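# Use held tongs to bag the long loaf

## Task

Get the long loaf inside the paper bag using the tongs, which one gripper is already holding; the grippers themselves must never touch the loaf. When finished, the bag must be upright with its mouth open, the tongs must not be touching or inside the bag, and the jar must be upright on the tray. Do not release the loaf from much higher above its landing spot than the bag is tall, and do not drop the bag or put it down roughly.

## Robot and tools

Robot and frame. There are two arms, left_arm and right_arm, and each has a two-finger gripper. One of the grippers starts out holding the tongs. All positions are in one scene frame, in metres. Its origin sits at table-top height, halfway between the two nominal arm bases. +x points out over the table, +z points up, and left_arm is on the +y side. Note that the arm names do not tell you which side of an image an arm appears on. The calibrated bases are: left_arm at (-0.027, +0.271, +0.015) with quat_wxyz (+1.000, 0, 0, +0.007), and right_arm at (-0.046, -0.321, +0.024) with quat_wxyz (+1.000, 0, 0, +0.023). The fingers of a gripper point along its own +z axis and close along its own y axis. end_effector_position is the point between the finger pads, about 1 cm short of the fingertips. Orientations are written as quaternions with w first.

execute_actions(actions, cameras). actions is a list of actions. Each action is a table of 1 to 15 rows, and each row lasts one control step of 1/30 s. A table with fewer than 15 rows repeats its final row until 15 steps have passed. Every row has 16 numbers and covers both arms, even when only one arm moves. The order is left_arm x, y, z, qw, qx, qy, qz, opening, then right_arm in the same order. x, y, z and the quaternion form an absolute target pose in the scene frame. They are not offsets. Opening is not a pose; it runs from -1 (closed) to +1 (fully open, 0.094 m). An action is rejected for both arms if any target is more than 0.6 m from that gripper's current position along any of the gripper's own axes. The whole call is rejected if an action is malformed, or if the first action fails that distance test against the last reported state. On every step the controller clips the command to within 100 mm and 20 degrees of the measured pose, so a single action may fall short. Each result gives a "Hand target" line, which is where the arm is actually heading. Continue from there in the next call. To keep an arm still, resend in every row the whole pose from the last result taken before it stopped, along with the opening you want for it. To keep an orientation, reuse your own commanded quaternion rather than the reported one, which can drift. An empty list simply returns the state and images. For cameras, leaving it out, sending null or sending ["all"] gives every camera, and [] gives none.

move(target, speed, blend, opening_speed, blocking, cameras). target is either one 16-number row laid out as above, or a list of up to 15 such rows that differ only in their poses. It is not subject to the 0.6 m rule. Each gripper follows a straight line to its absolute pose, turning the shorter way round. All paths finish together, take at least 0.5 s, and are cut off at 10 s. speed is given in m/s, from 0.002 to 0.5, with a default of 0.25. Rotation is capped at twice that number in rad/s. You can give one speed, or one per target. blend is a corner-rounding radius in metres for a list of targets; 0 means stop exactly at each target. opening_speed is the rate at which the opening command changes, in units per second on the -1 to +1 scale, with a minimum of 0.2. Without it, the opening is sent at once. With blocking=false the call returns after about 0.5 s while the robot keeps moving. During that time execute_actions is refused until you call wait or stop. A new move takes over from a running one. Paths do not avoid obstacles, and faster moves stray further from the path and hit harder. The result has a "move:" line with the outcome. done means the arm is at rest within 10 mm and 2 degrees of its target. The other outcomes are off_target, moving, held (a check withheld a step, or the clearance check stopped the move) and fault. limits=paced means the pose was clipped, and limits=held means steps were withheld. Neither done nor off_target tells you whether anything was touched.

wait(seconds: 0 to 10) runs the scene while each arm holds its last command. It ends early if a running move finishes. stop() brings a running move to rest, and it needs some distance to do so. zoom_image(camera, region=[x0, y0, x1, y1] in pixels, with (0,0) at the top-left, at most 504x504) enlarges part of a camera's latest image. read_manual(section="licences") returns only licence texts. finished_scene(scene) must be called twice, in separate replies. The first call asks you to check the work. The second ends the scene for good and reports whether it succeeded.

Cameras, each 896x504: cam_head_left, cam_head_right, cam_high, cam_low, cam_left_wrist, cam_right_wrist. Calibration (K, distortion, T_world_to_cam) was given in advance and is accurate only to a few millimetres and degrees. Wrist images can lag behind while the arm is moving.

Reading results. grip_measured is the finger opening on the command scale. It reads slightly wide when the gripper is empty and narrower than the part under a firm squeeze. Fingers go to the value you command except near ±1. A value about 0.11 below the first-contact reading squeezes at full force, so to let go, command well above grip_measured. grip_effort_nm is the gripper motor's effort; negative means closing, and it is offset and not a pad force. Joint torques include the arm's own weight, and for joints 1 to 3 they wrap around at ±28 N m. Step readings list end_effector_position at some steps, with HELD marking steps that were withheld. "pose unreachable" means the clearance check blocked that arm. "Tool commands" shows the current opening commands; a 0 you send counts as a command. Resting about 1 cm off target in free air is normal. MOTOR HOT appears at 75 °C. At 90 °C the arm folds up and sits idle, and at 100 °C it goes limp.

What to avoid. Keep the tongs in their gripper and never touch the loaf with either gripper. Lower the loaf close to the bag before opening the tongs. Move the bag gently and never let it fall or drop hard. Keep every object on the table. Avoid collisions between the arms or between the grippers; the clearance check does not prevent gripper-to-gripper contact. Avoid fast impacts, deep presses past contact, and long holds with an arm at full stretch, since these heat the motors. Loose objects may sometimes be nudged by outside pushes.

Each tool is called after "Call:" as name(argument=value, ...) on one line, values as JSON.

## Session

Call:
execute_actions(actions=[])

Scene clock: 0.00 s.
left_arm: end_effector_position=(+0.3197, +0.4492, +0.2195) grip_measured=-0.283 grip_effort_nm=n/a end_effector_quat_wxyz=(+0.310, -0.091, +0.946, +0.028) | right_arm: end_effector_position=(+0.3350, -0.3027, +0.4308) grip_measured=+1.000 grip_effort_nm=n/a end_effector_quat_wxyz=(+0.707, -0.016, +0.707, +0.016)
Joint positions: left_arm=[0.561 1.492 1.352 -0.833 0.227 0.313 0.034] | right_arm=[0 1.047 1.047 0 0 0 0.094]
Joint velocities: left_arm=[-0.012 -0.002 -0.007 -0.022 0.022 0.007 0.001] | right_arm=[0.012 -0.002 -0.007 -0.022 0.022 -0.022 0]
Joint torques (N m): no reading
Heat: left arm: 37 °C; right arm: 39 °C.
Hand target: left_arm +0.3199, +0.4484, +0.2233; +0.314, -0.090, +0.945, +0.028 | right_arm +0.3331, -0.3028, +0.4324; +0.707, -0.016, +0.707, +0.016
Tool commands: left_gripper/opening=-0.286542 right_gripper/opening=+1.0

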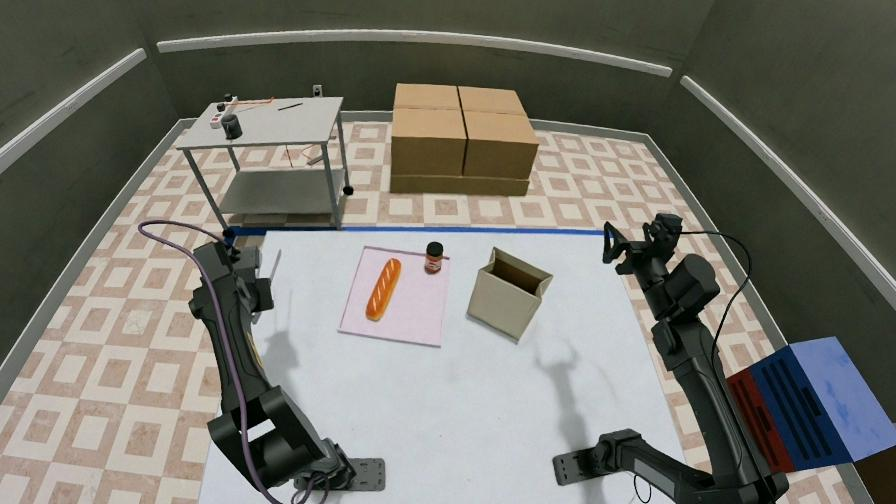

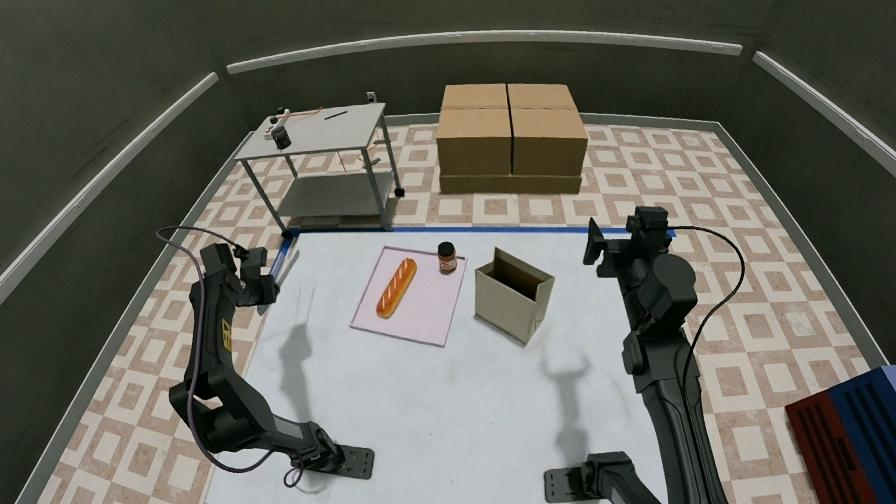

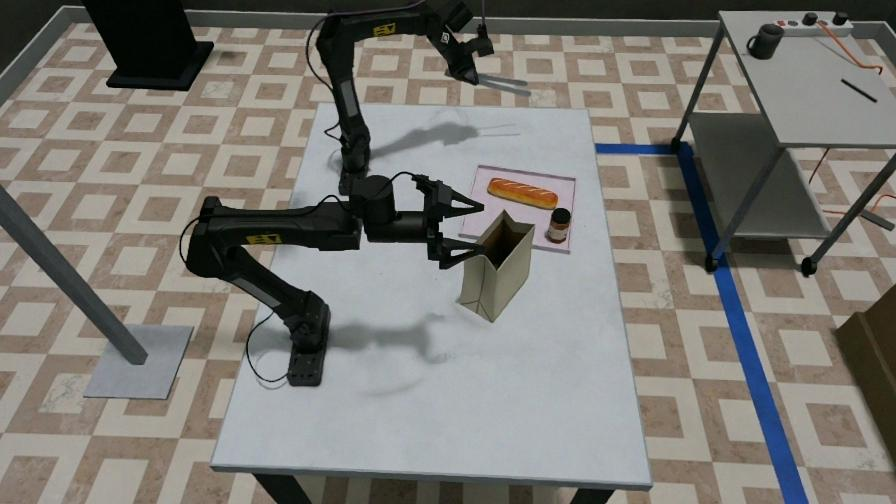

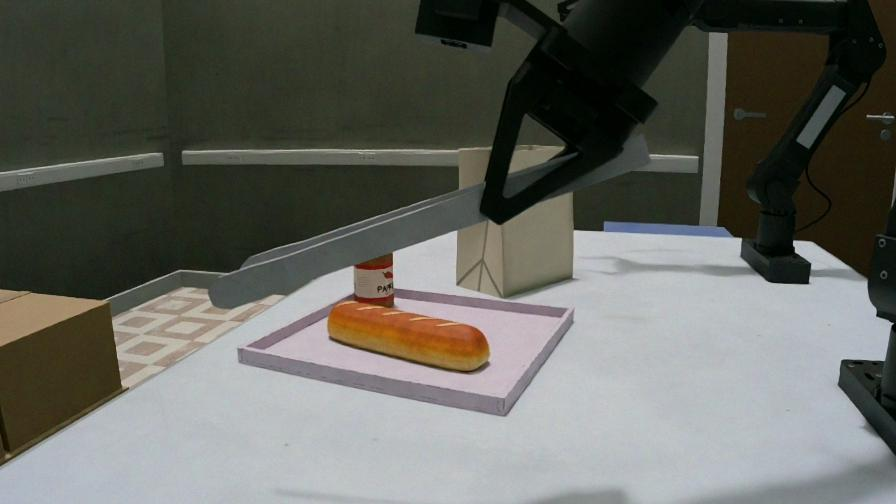

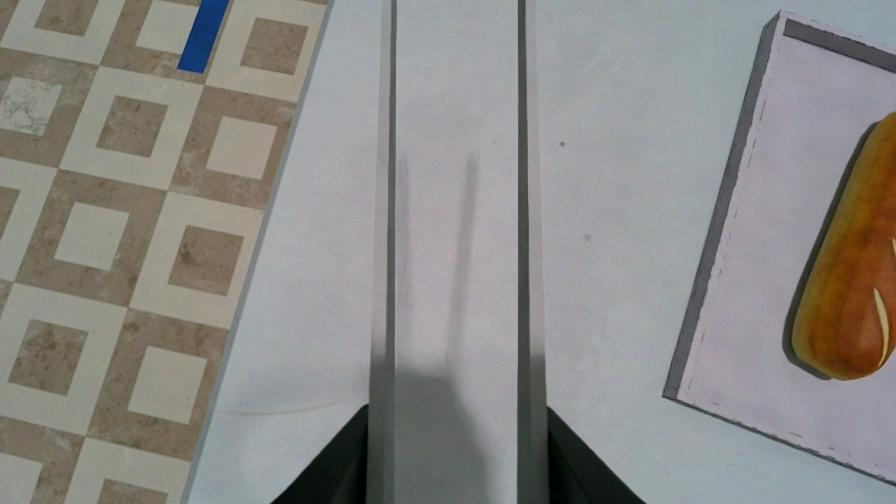

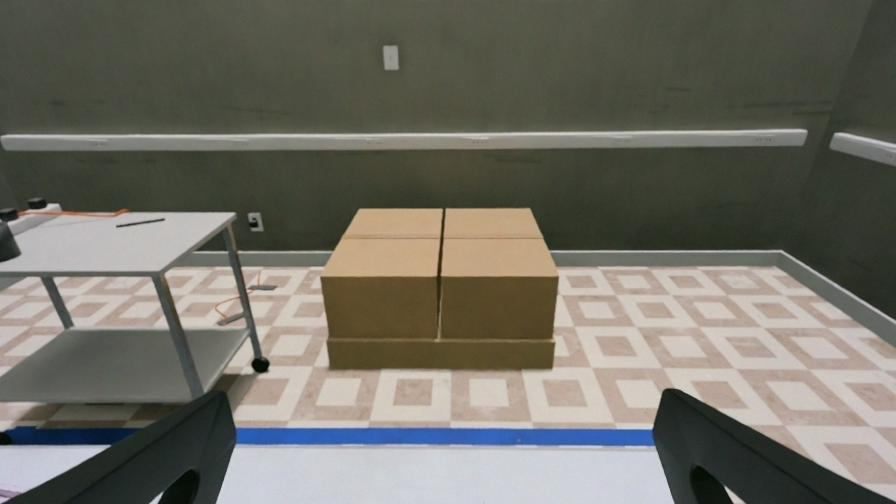

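Call:
zoom_image(camera="cam_head_left", region=[320, 220, 580, 366])

Call:
zoom_image(camera="cam_low", region=[200, 60, 680, 430])

Call:
zoom_image(camera="cam_high", region=[420, 20, 620, 340])

Call:
zoom_image(camera="cam_head_left", region=[150, 200, 350, 400])

Scaled by 1.938.

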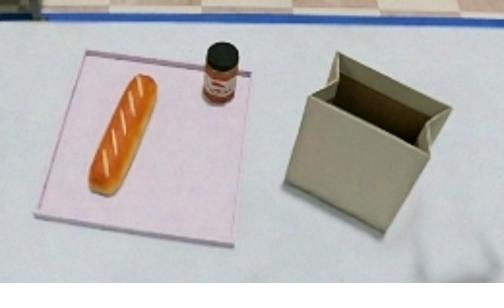

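Scaled by 1.050.

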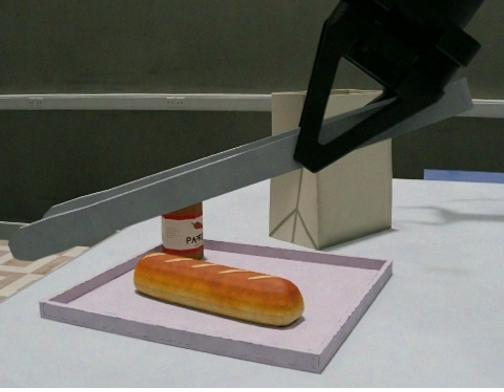

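Scaled by 1.575.

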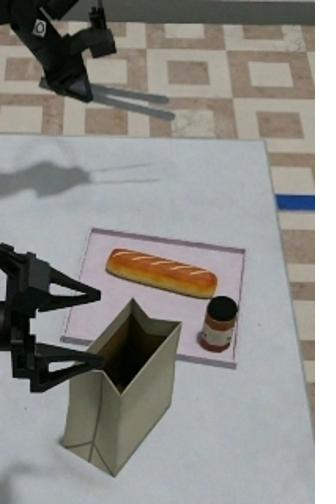

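Scaled by 2.520.

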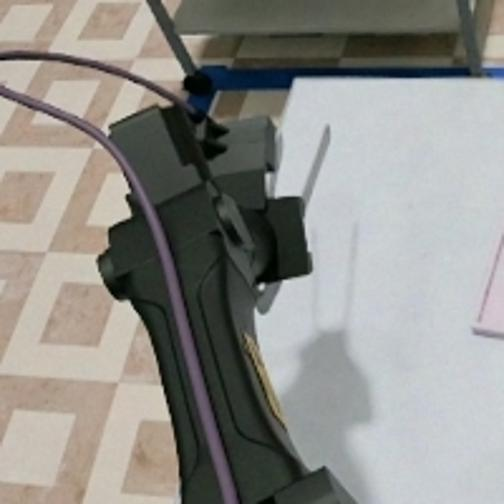

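Call:
zoom_image(camera="cam_low", region=[180, 100, 430, 350])

Call:
zoom_image(camera="cam_low", region=[430, 0, 680, 250])

Call:
zoom_image(camera="cam_high", region=[410, 0, 560, 110])

Call:
zoom_image(camera="cam_left_wrist", region=[250, 0, 670, 504])

Scaled by 2.016.

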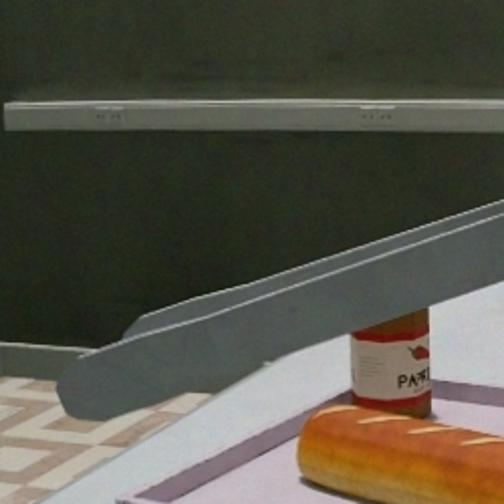

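Scaled by 2.016.

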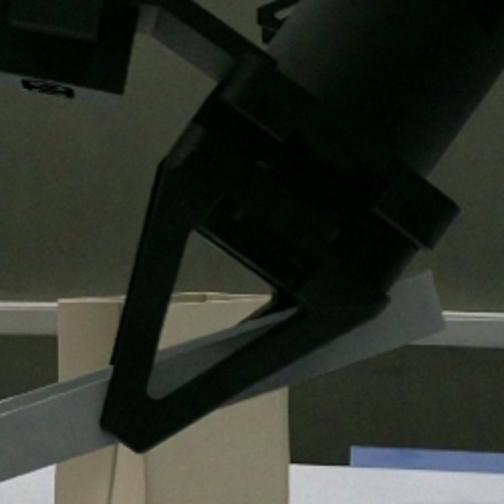

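Scaled by 3.360.

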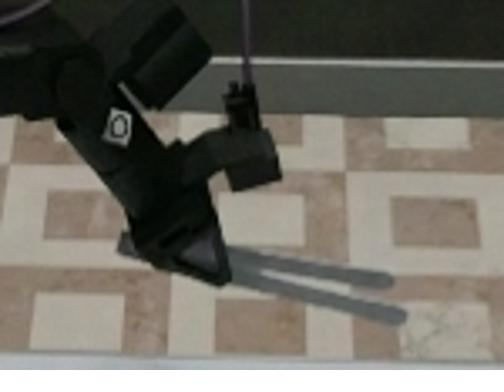

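Scaled by 1.000.

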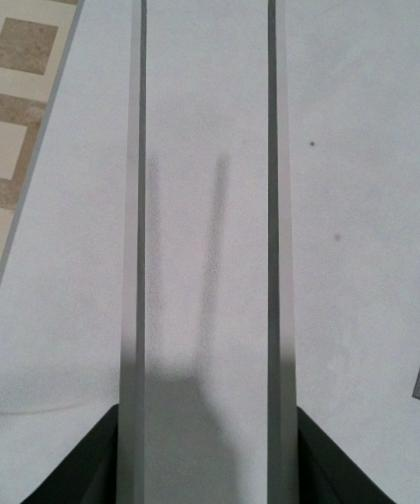

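Call:
move(target=[0.3197, 0.4492, 0.2195, 0.310, -0.091, 0.946, 0.028, -0.286542, 0.28, 0.08, 0.34, 0.5417, -0.4547, 0.5417, 0.4547, 0.5])

Scene clock: 179.60 s.
left_arm: end_effector_position=(+0.3196, +0.4495, +0.2194) grip_measured=-0.283 grip_effort_nm=-0.212 end_effector_quat_wxyz=(+0.310, -0.091, +0.946, +0.029) | right_arm: end_effector_position=(+0.2721, +0.0737, +0.3383) grip_measured=+0.503 grip_effort_nm=-0.134 end_effector_quat_wxyz=(+0.550, -0.451, +0.540, +0.450)
Joint positions: left_arm=[0.561 1.492 1.352 -0.833 0.225 0.313 0.034] | right_arm=[0.609 1.672 1.154 0.531 -0.725 -0.001 0.071]
Joint velocities: left_arm=[-0.007 0.017 0.017 0.007 -0.022 0.037 -0.001] | right_arm=[-0.012 -0.012 -0.012 0.081 0.066 0.066 0]
Joint torques (N m): left_arm=[0.16 -7.61 6.16 1.28 0.11 -0.01] | right_arm=[0.42 -7.43 11.1 1.74 -0.14 -0.07]
Heat: left arm: 40 °C; right arm: 46 °C.
Hand target: left_arm +0.3197, +0.4492, +0.2195; +0.310, -0.091, +0.946, +0.028 | right_arm +0.2731, +0.0793, +0.3382; +0.548, -0.456, +0.535, +0.453
Off the commanded pose: left_arm 0.000 m, 0 deg | right_arm 0.010 m, 1 deg.
move: done
camera_calibration:
cam_left_wrist: T_world_to_cam=[[0.203885, -0.978556, -0.0293006, 0.38694], [-0.963417, -0.195232, -0.183609, 0.474506], [0.173951, 0.0656638, -0.982563, 0.220379], [0, 0, 0, 1]] pos_world=[0.33992, 0.456811, 0.314997]
cam_right_wrist: T_world_to_cam=[[0.980756, -0.193441, 0.0264411, -0.260185], [-0.0571119, -0.413755, -0.908595, 0.393231], [0.1867, 0.8896, -0.41684, 0.112642], [0, 0, 0, 1]] pos_world=[0.256605, 0.0121644, 0.411121]

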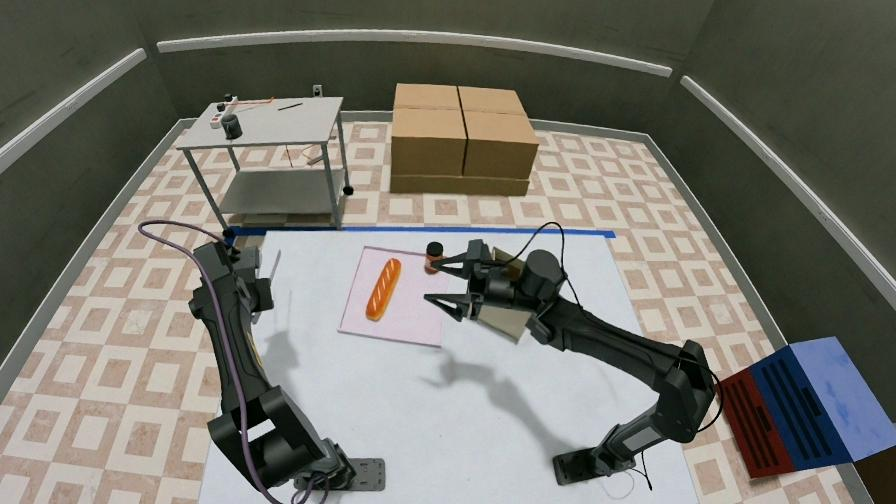

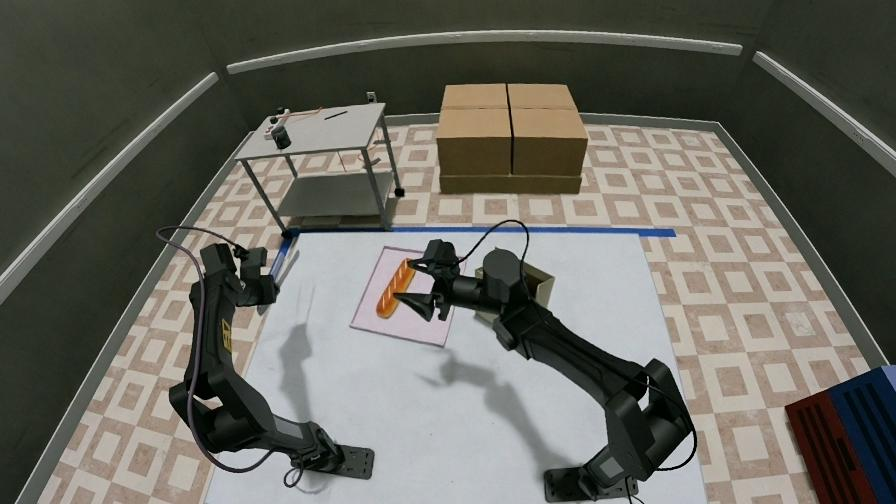

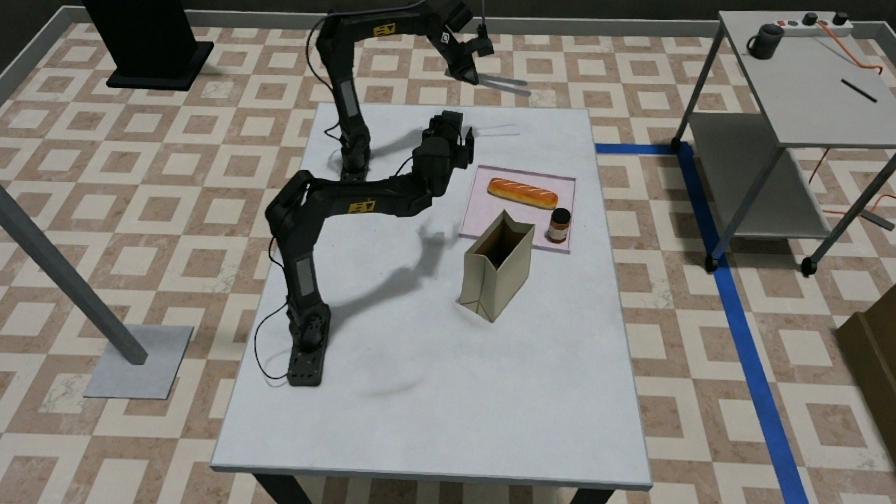

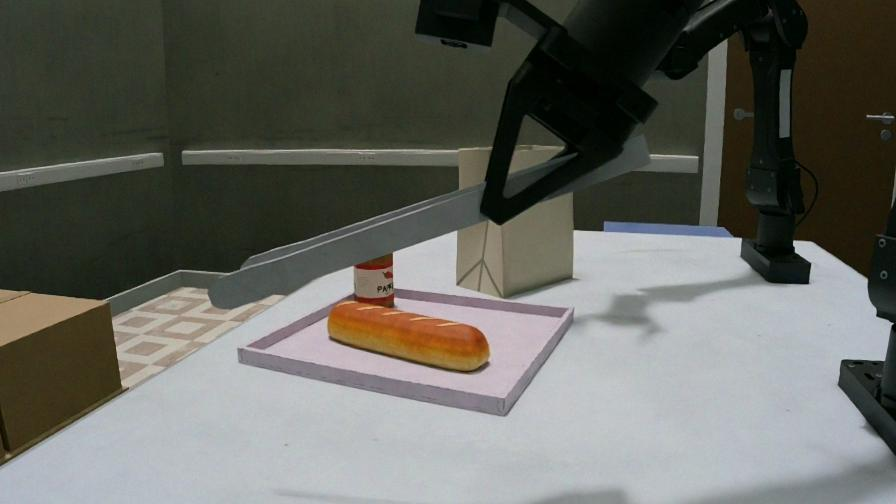

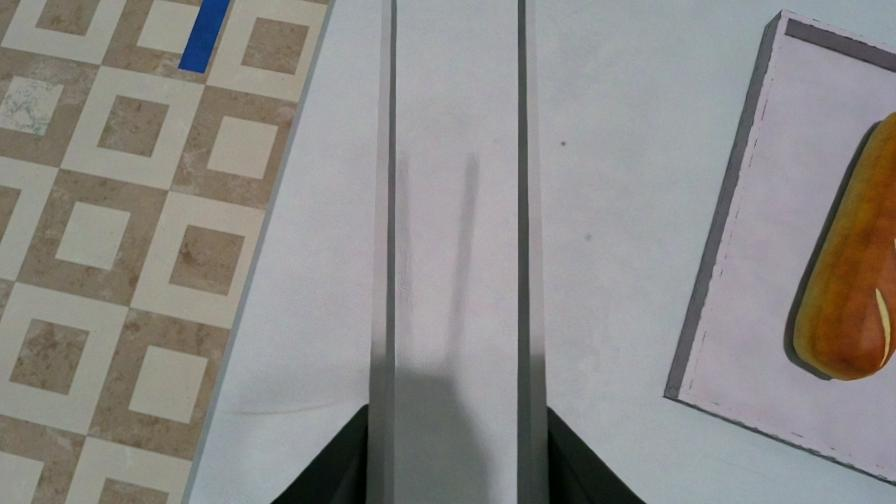

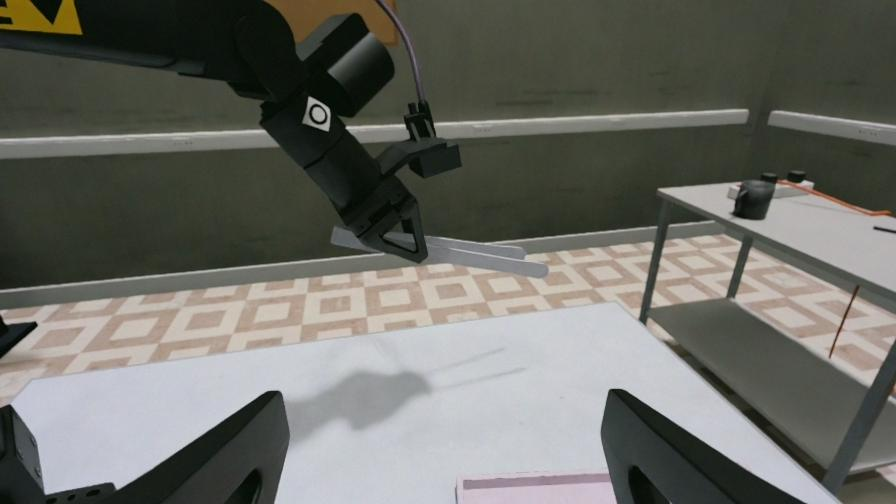

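Call:
zoom_image(camera="cam_right_wrist", region=[300, 150, 570, 310])

Scaled by 1.867.

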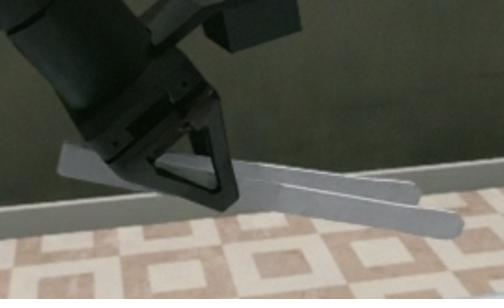

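Call:
move(target=[0.3197, 0.4492, 0.2195, 0.310, -0.091, 0.946, 0.028, -0.286542, 0.30, -0.05, 0.36, 0.3234, -0.3061, 0.8888, 0.1114, 0.5])

Scene clock: 291.40 s.
left_arm: end_effector_position=(+0.3196, +0.4495, +0.2194) grip_measured=-0.283 grip_effort_nm=-0.212 end_effector_quat_wxyz=(+0.310, -0.092, +0.946, +0.029) | right_arm: end_effector_position=(+0.2998, -0.0482, +0.3662) grip_measured=+0.503 grip_effort_nm=-0.149 end_effector_quat_wxyz=(+0.325, -0.312, +0.884, +0.122)
Joint positions: left_arm=[0.561 1.492 1.352 -0.833 0.224 0.313 0.034] | right_arm=[0.608 1.801 2.225 -1.285 -0.028 -0.012 0.071]
Joint velocities: left_arm=[-0.017 -0.007 -0.002 -0.066 -0.051 -0.022 0] | right_arm=[-0.007 0.012 -0.002 -0.022 0.037 0.007 0]
Joint torques (N m): left_arm=[-0.05 -7.62 6.32 1.29 0.13 0.05] | right_arm=[0.02 -6.91 9.02 1.3 0.11 0.06]
Heat: left arm: 40 °C; right arm: 51 °C.
Hand target: left_arm +0.3197, +0.4492, +0.2195; +0.310, -0.091, +0.946, +0.028 | right_arm +0.3032, -0.0475, +0.3608; +0.318, -0.309, +0.889, +0.116
Off the commanded pose: left_arm 0.000 m, 0 deg | right_arm 0.006 m, 1 deg.
move: done
camera_calibration:
cam_left_wrist: T_world_to_cam=[[0.204089, -0.978505, -0.0295948, 0.386981], [-0.963406, -0.19539, -0.183496, 0.47453], [0.173769, 0.0659613, -0.982575, 0.220295], [0, 0, 0, 1]] pos_world=[0.339906, 0.45685, 0.314983]
cam_right_wrist: T_world_to_cam=[[0.638458, -0.769656, 0.000909712, -0.227481], [-0.741638, -0.615532, -0.266633, 0.330157], [0.205776, 0.16956, -0.963798, 0.387335], [0, 0, 0, 1]] pos_world=[0.31039, -0.0375364, 0.46155]

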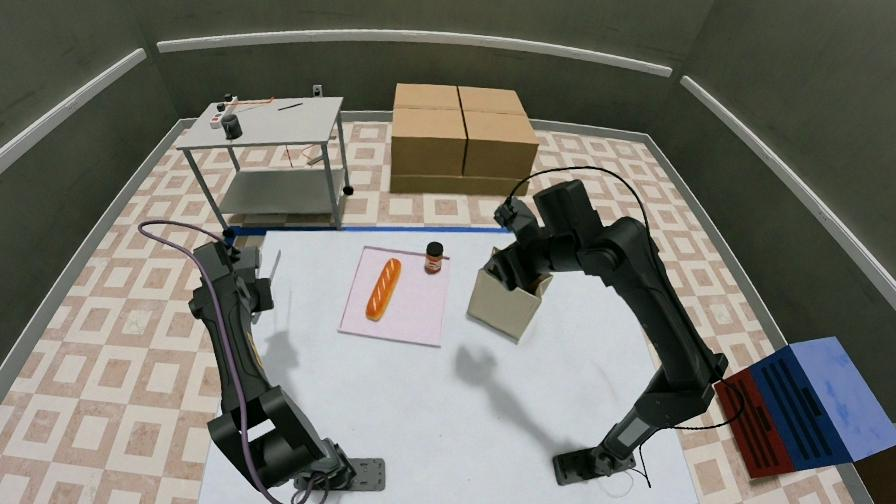

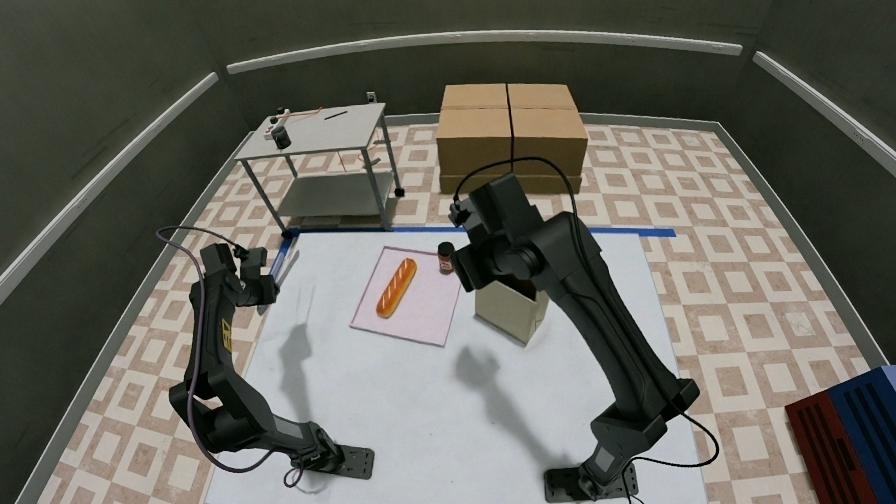

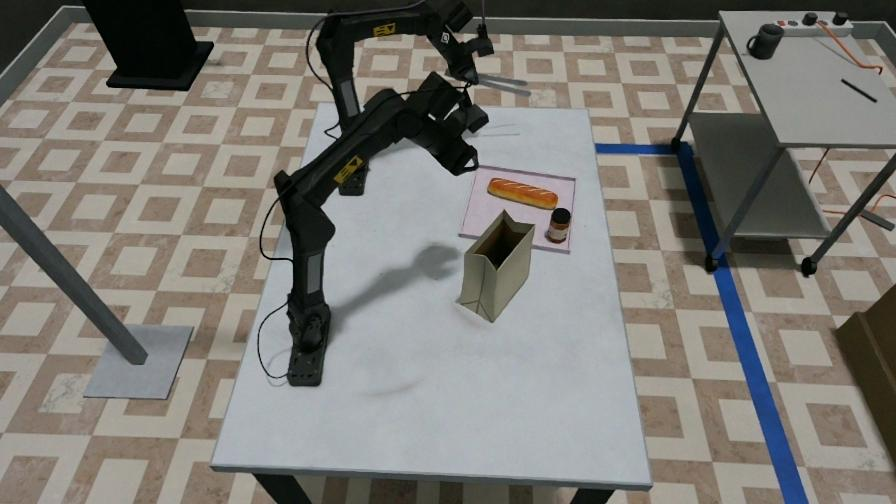

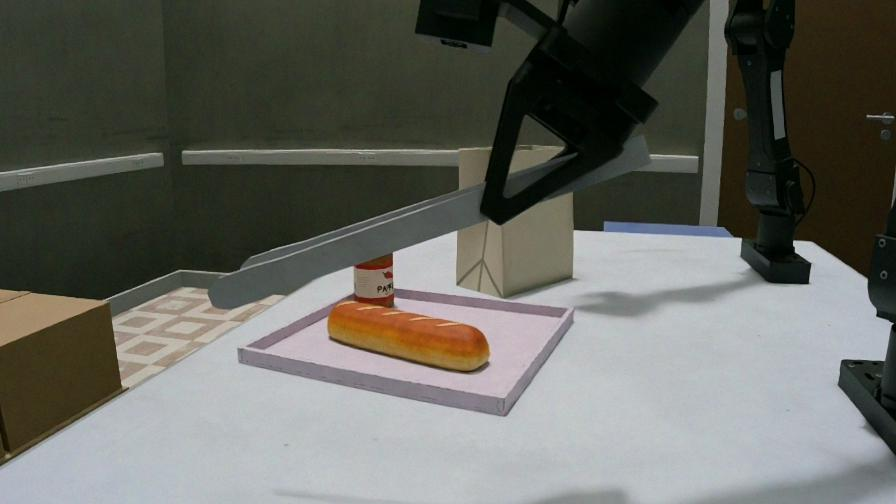

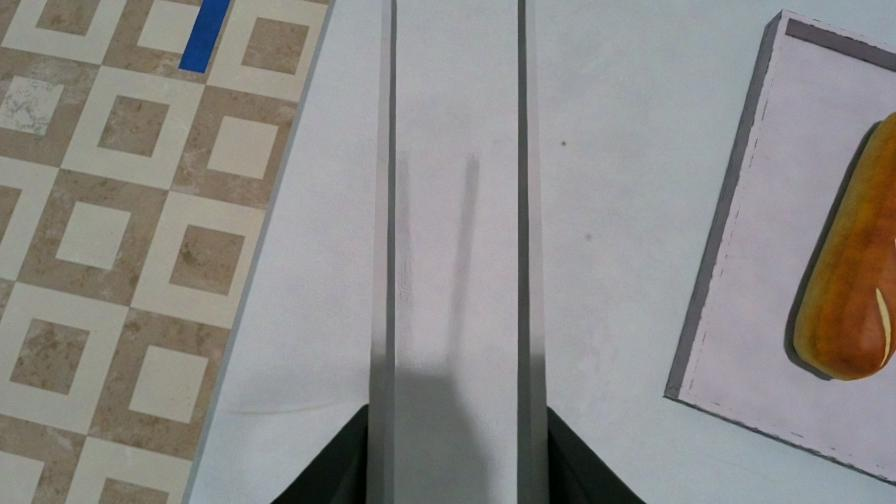

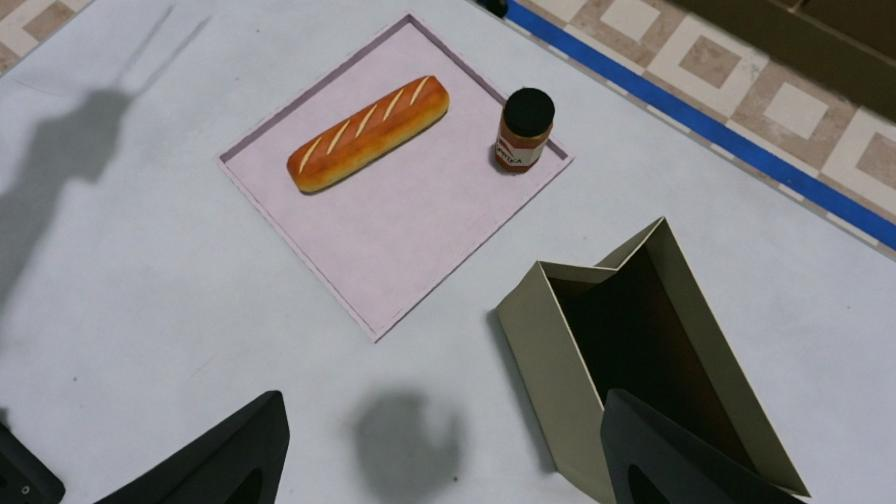

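Call:
zoom_image(camera="cam_right_wrist", region=[200, 0, 600, 350])

Call:
zoom_image(camera="cam_right_wrist", region=[460, 190, 860, 504])

Scaled by 1.260.

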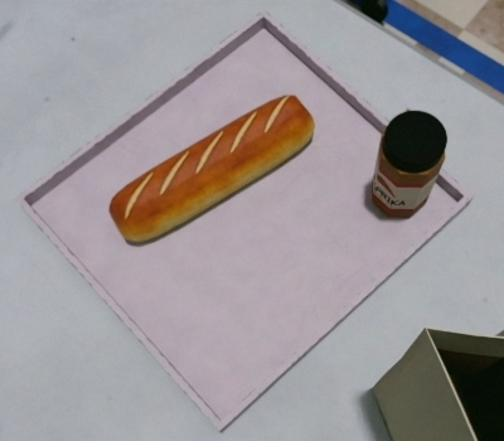

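Scaled by 1.260.

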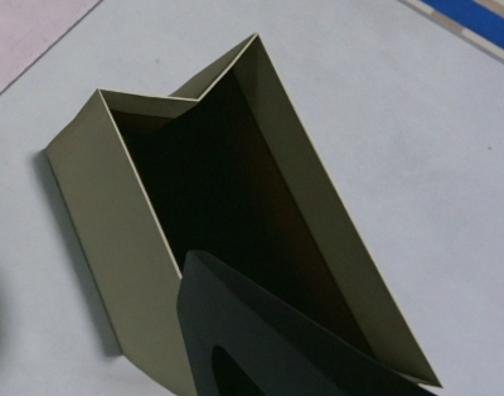

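Call:
move(target=[0.3602, 0.2198, 0.195, 0.1295, 0.1242, 0.9836, -0.01635, -0.286542, 0.2998, -0.0482, 0.3662, 0.325, -0.312, 0.884, 0.122, 0.5], speed=0.15)

Scene clock: 383.50 s.
left_arm: end_effector_position=(+0.3552, +0.2207, +0.1941) grip_measured=-0.283 grip_effort_nm=-0.212 end_effector_quat_wxyz=(+0.127, +0.127, +0.984, -0.019) | right_arm: end_effector_position=(+0.2996, -0.0485, +0.3659) grip_measured=+0.503 grip_effort_nm=-0.134 end_effector_quat_wxyz=(+0.324, -0.311, +0.885, +0.122)
Joint positions: left_arm=[-0.129 1.778 1.709 -1.248 0.042 0.137 0.034] | right_arm=[0.608 1.801 2.225 -1.287 -0.028 -0.012 0.071]
Joint velocities: left_arm=[-0.022 0.007 0.002 -0.051 -0.022 -0.022 -0.001] | right_arm=[0.002 0.007 -0.007 -0.007 0.051 -0.037 0]
Joint torques (N m): left_arm=[0.23 -7.95 8.46 0.71 -0.02 -0.13] | right_arm=[-0.06 -9.1 6.98 1.47 -0.02 -0.02]
Heat: left arm: 40 °C; right arm: 49 °C.
Hand target: left_arm +0.3611, +0.2211, +0.1949; +0.126, +0.122, +0.984, -0.018 | right_arm +0.2998, -0.0482, +0.3662; +0.325, -0.312, +0.884, +0.122
Off the commanded pose: left_arm 0.005 m, 1 deg | right_arm 0.000 m, 0 deg.
move: done
camera_calibration:
cam_left_wrist: T_world_to_cam=[[-0.25481, -0.966565, -0.0286903, 0.315183], [-0.950746, 0.245003, 0.189884, 0.285351], [-0.176506, 0.0756614, -0.981387, 0.326383], [0, 0, 0, 1]] pos_world=[0.409217, 0.210038, 0.275167]
cam_right_wrist: T_world_to_cam=[[0.638045, -0.769998, 0.000878944, -0.227417], [-0.742367, -0.615452, -0.264784, 0.329272], [0.204424, 0.168292, -0.964307, 0.387663], [0, 0, 0, 1]] pos_world=[0.310295, -0.0377001, 0.461212]

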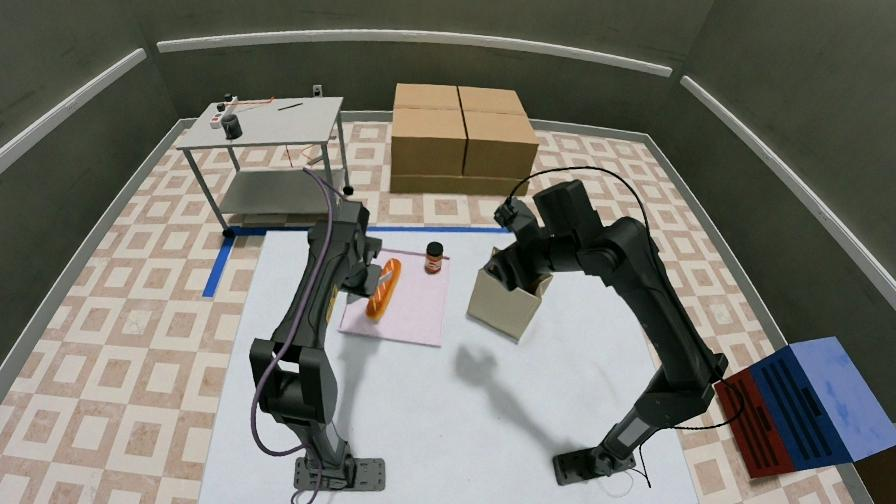

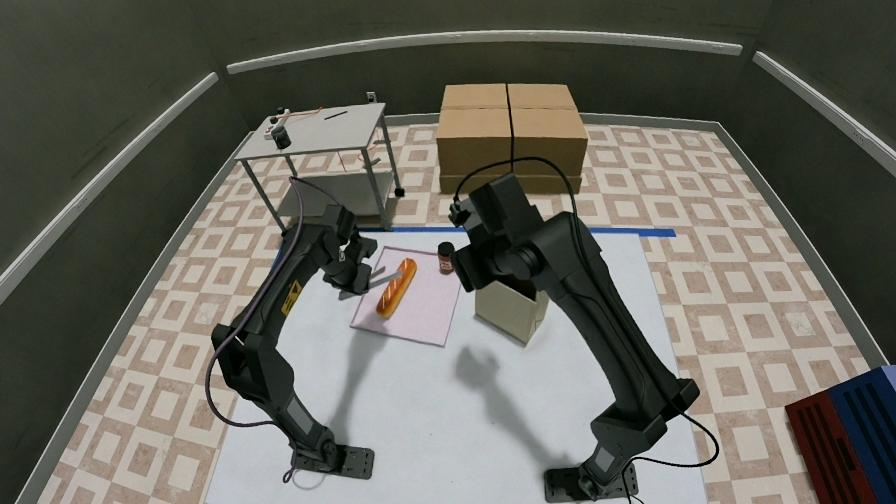

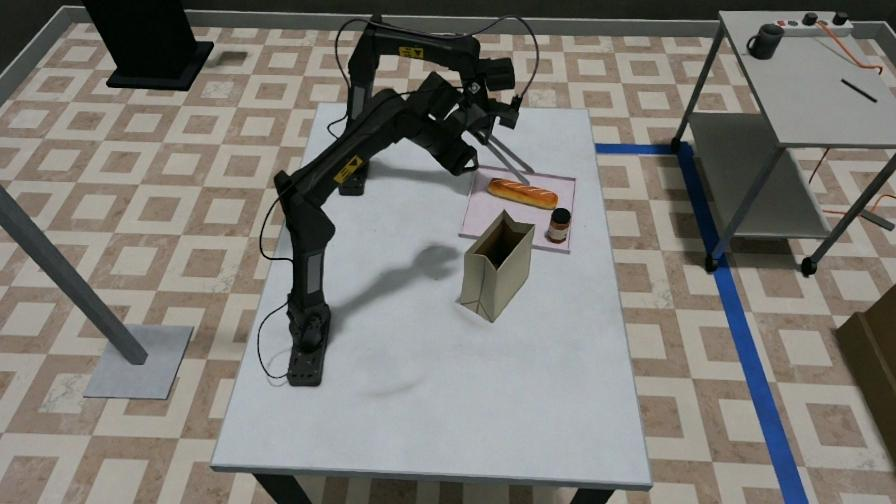

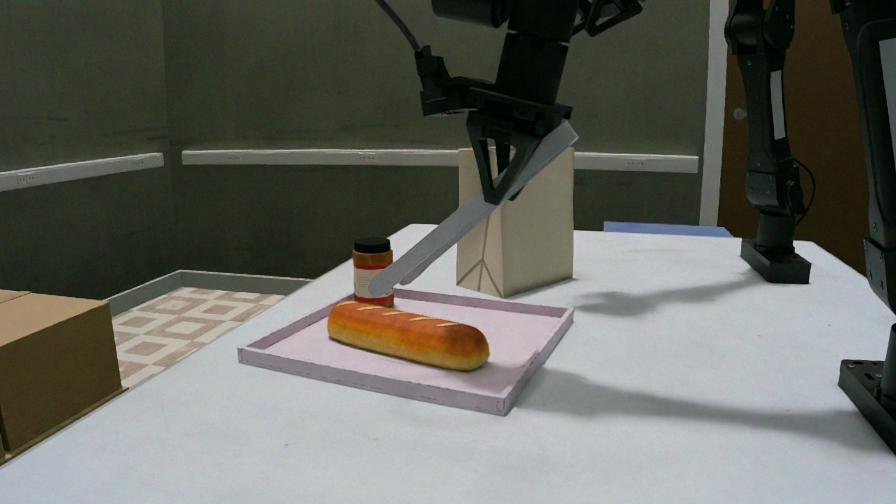

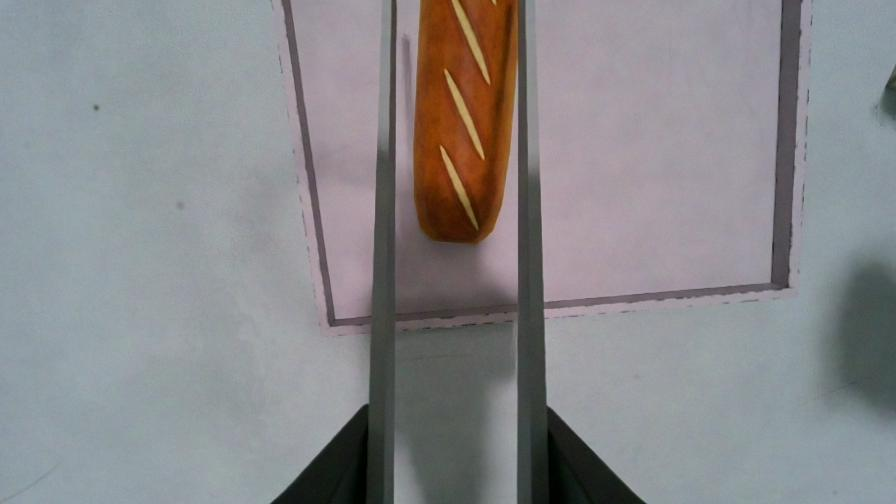

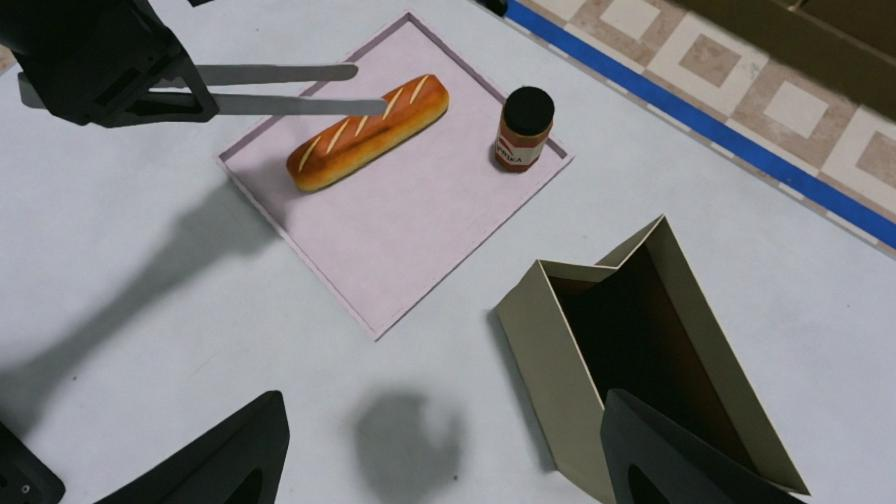

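Call:
zoom_image(camera="cam_left_wrist", region=[340, 0, 580, 240])

Call:
move(target=[0.3602, 0.2198, 0.195, 0.1295, 0.1242, 0.9836, -0.01635, -0.36, 0.2998, -0.0482, 0.3662, 0.325, -0.312, 0.884, 0.122, 0.5], opening_speed=0.4, cameras=["cam_left_wrist", "cam_right_wrist"])

Scaled by 2.100.

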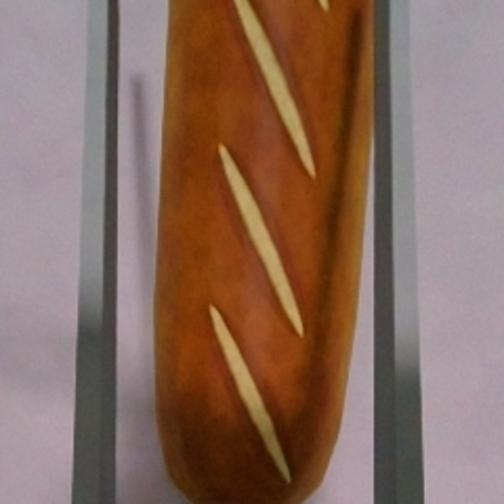

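Scene clock: 405.77 s.
left_arm: end_effector_position=(+0.3550, +0.2214, +0.1940) grip_measured=-0.356 grip_effort_nm=-0.232 end_effector_quat_wxyz=(+0.126, +0.127, +0.984, -0.018) | right_arm: end_effector_position=(+0.2996, -0.0485, +0.3659) grip_measured=+0.503 grip_effort_nm=-0.144 end_effector_quat_wxyz=(+0.324, -0.311, +0.885, +0.122)
Joint positions: left_arm=[-0.129 1.778 1.709 -1.249 0.038 0.136 0.03] | right_arm=[0.608 1.801 2.225 -1.287 -0.028 -0.012 0.071]
Joint velocities: left_arm=[0.007 0.002 -0.012 -0.007 -0.051 -0.007 -0.001] | right_arm=[0.007 0.007 0.007 -0.022 0.037 -0.007 0]
Joint torques (N m): left_arm=[-0.49 -8.91 7.17 0.81 -0.05 -0.07] | right_arm=[-0.05 -9.1 6.97 1.48 -0.02 -0.03]
Heat: left arm: 41 °C; right arm: 47 °C.
Hand target: left_arm +0.3601, +0.2199, +0.1949; +0.130, +0.124, +0.984, -0.016 | right_arm +0.2998, -0.0482, +0.3662; +0.325, -0.312, +0.884, +0.122
Off the commanded pose: left_arm 0.006 m, 1 deg | right_arm 0.000 m, 0 deg.
move: done
camera_calibration:
cam_left_wrist: T_world_to_cam=[[-0.253196, -0.966886, -0.0319902, 0.315952], [-0.951013, 0.242704, 0.191492, 0.28531], [-0.177386, 0.0789081, -0.980973, 0.325714], [0, 0, 0, 1]] pos_world=[0.409108, 0.210542, 0.27499]
cam_right_wrist: T_world_to_cam=[[0.638045, -0.769998, 0.000878944, -0.227417], [-0.742367, -0.615452, -0.264784, 0.329272], [0.204424, 0.168292, -0.964307, 0.387663], [0, 0, 0, 1]] pos_world=[0.310295, -0.0377001, 0.461212]
Images, in order (width x height): cam_left_wrist 896x504, cam_right_wrist 896x504.

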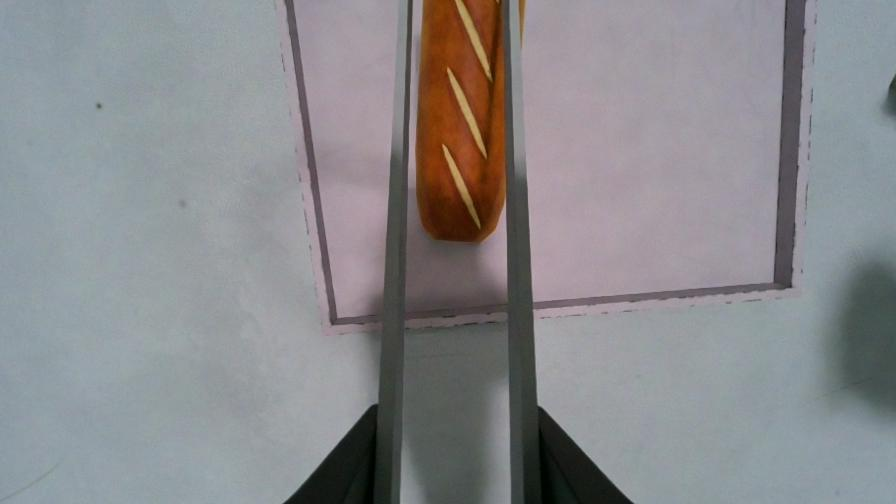

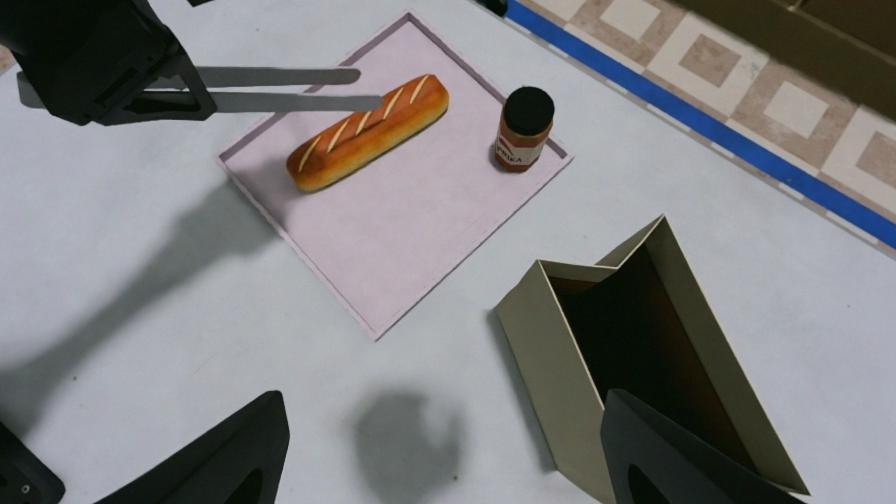

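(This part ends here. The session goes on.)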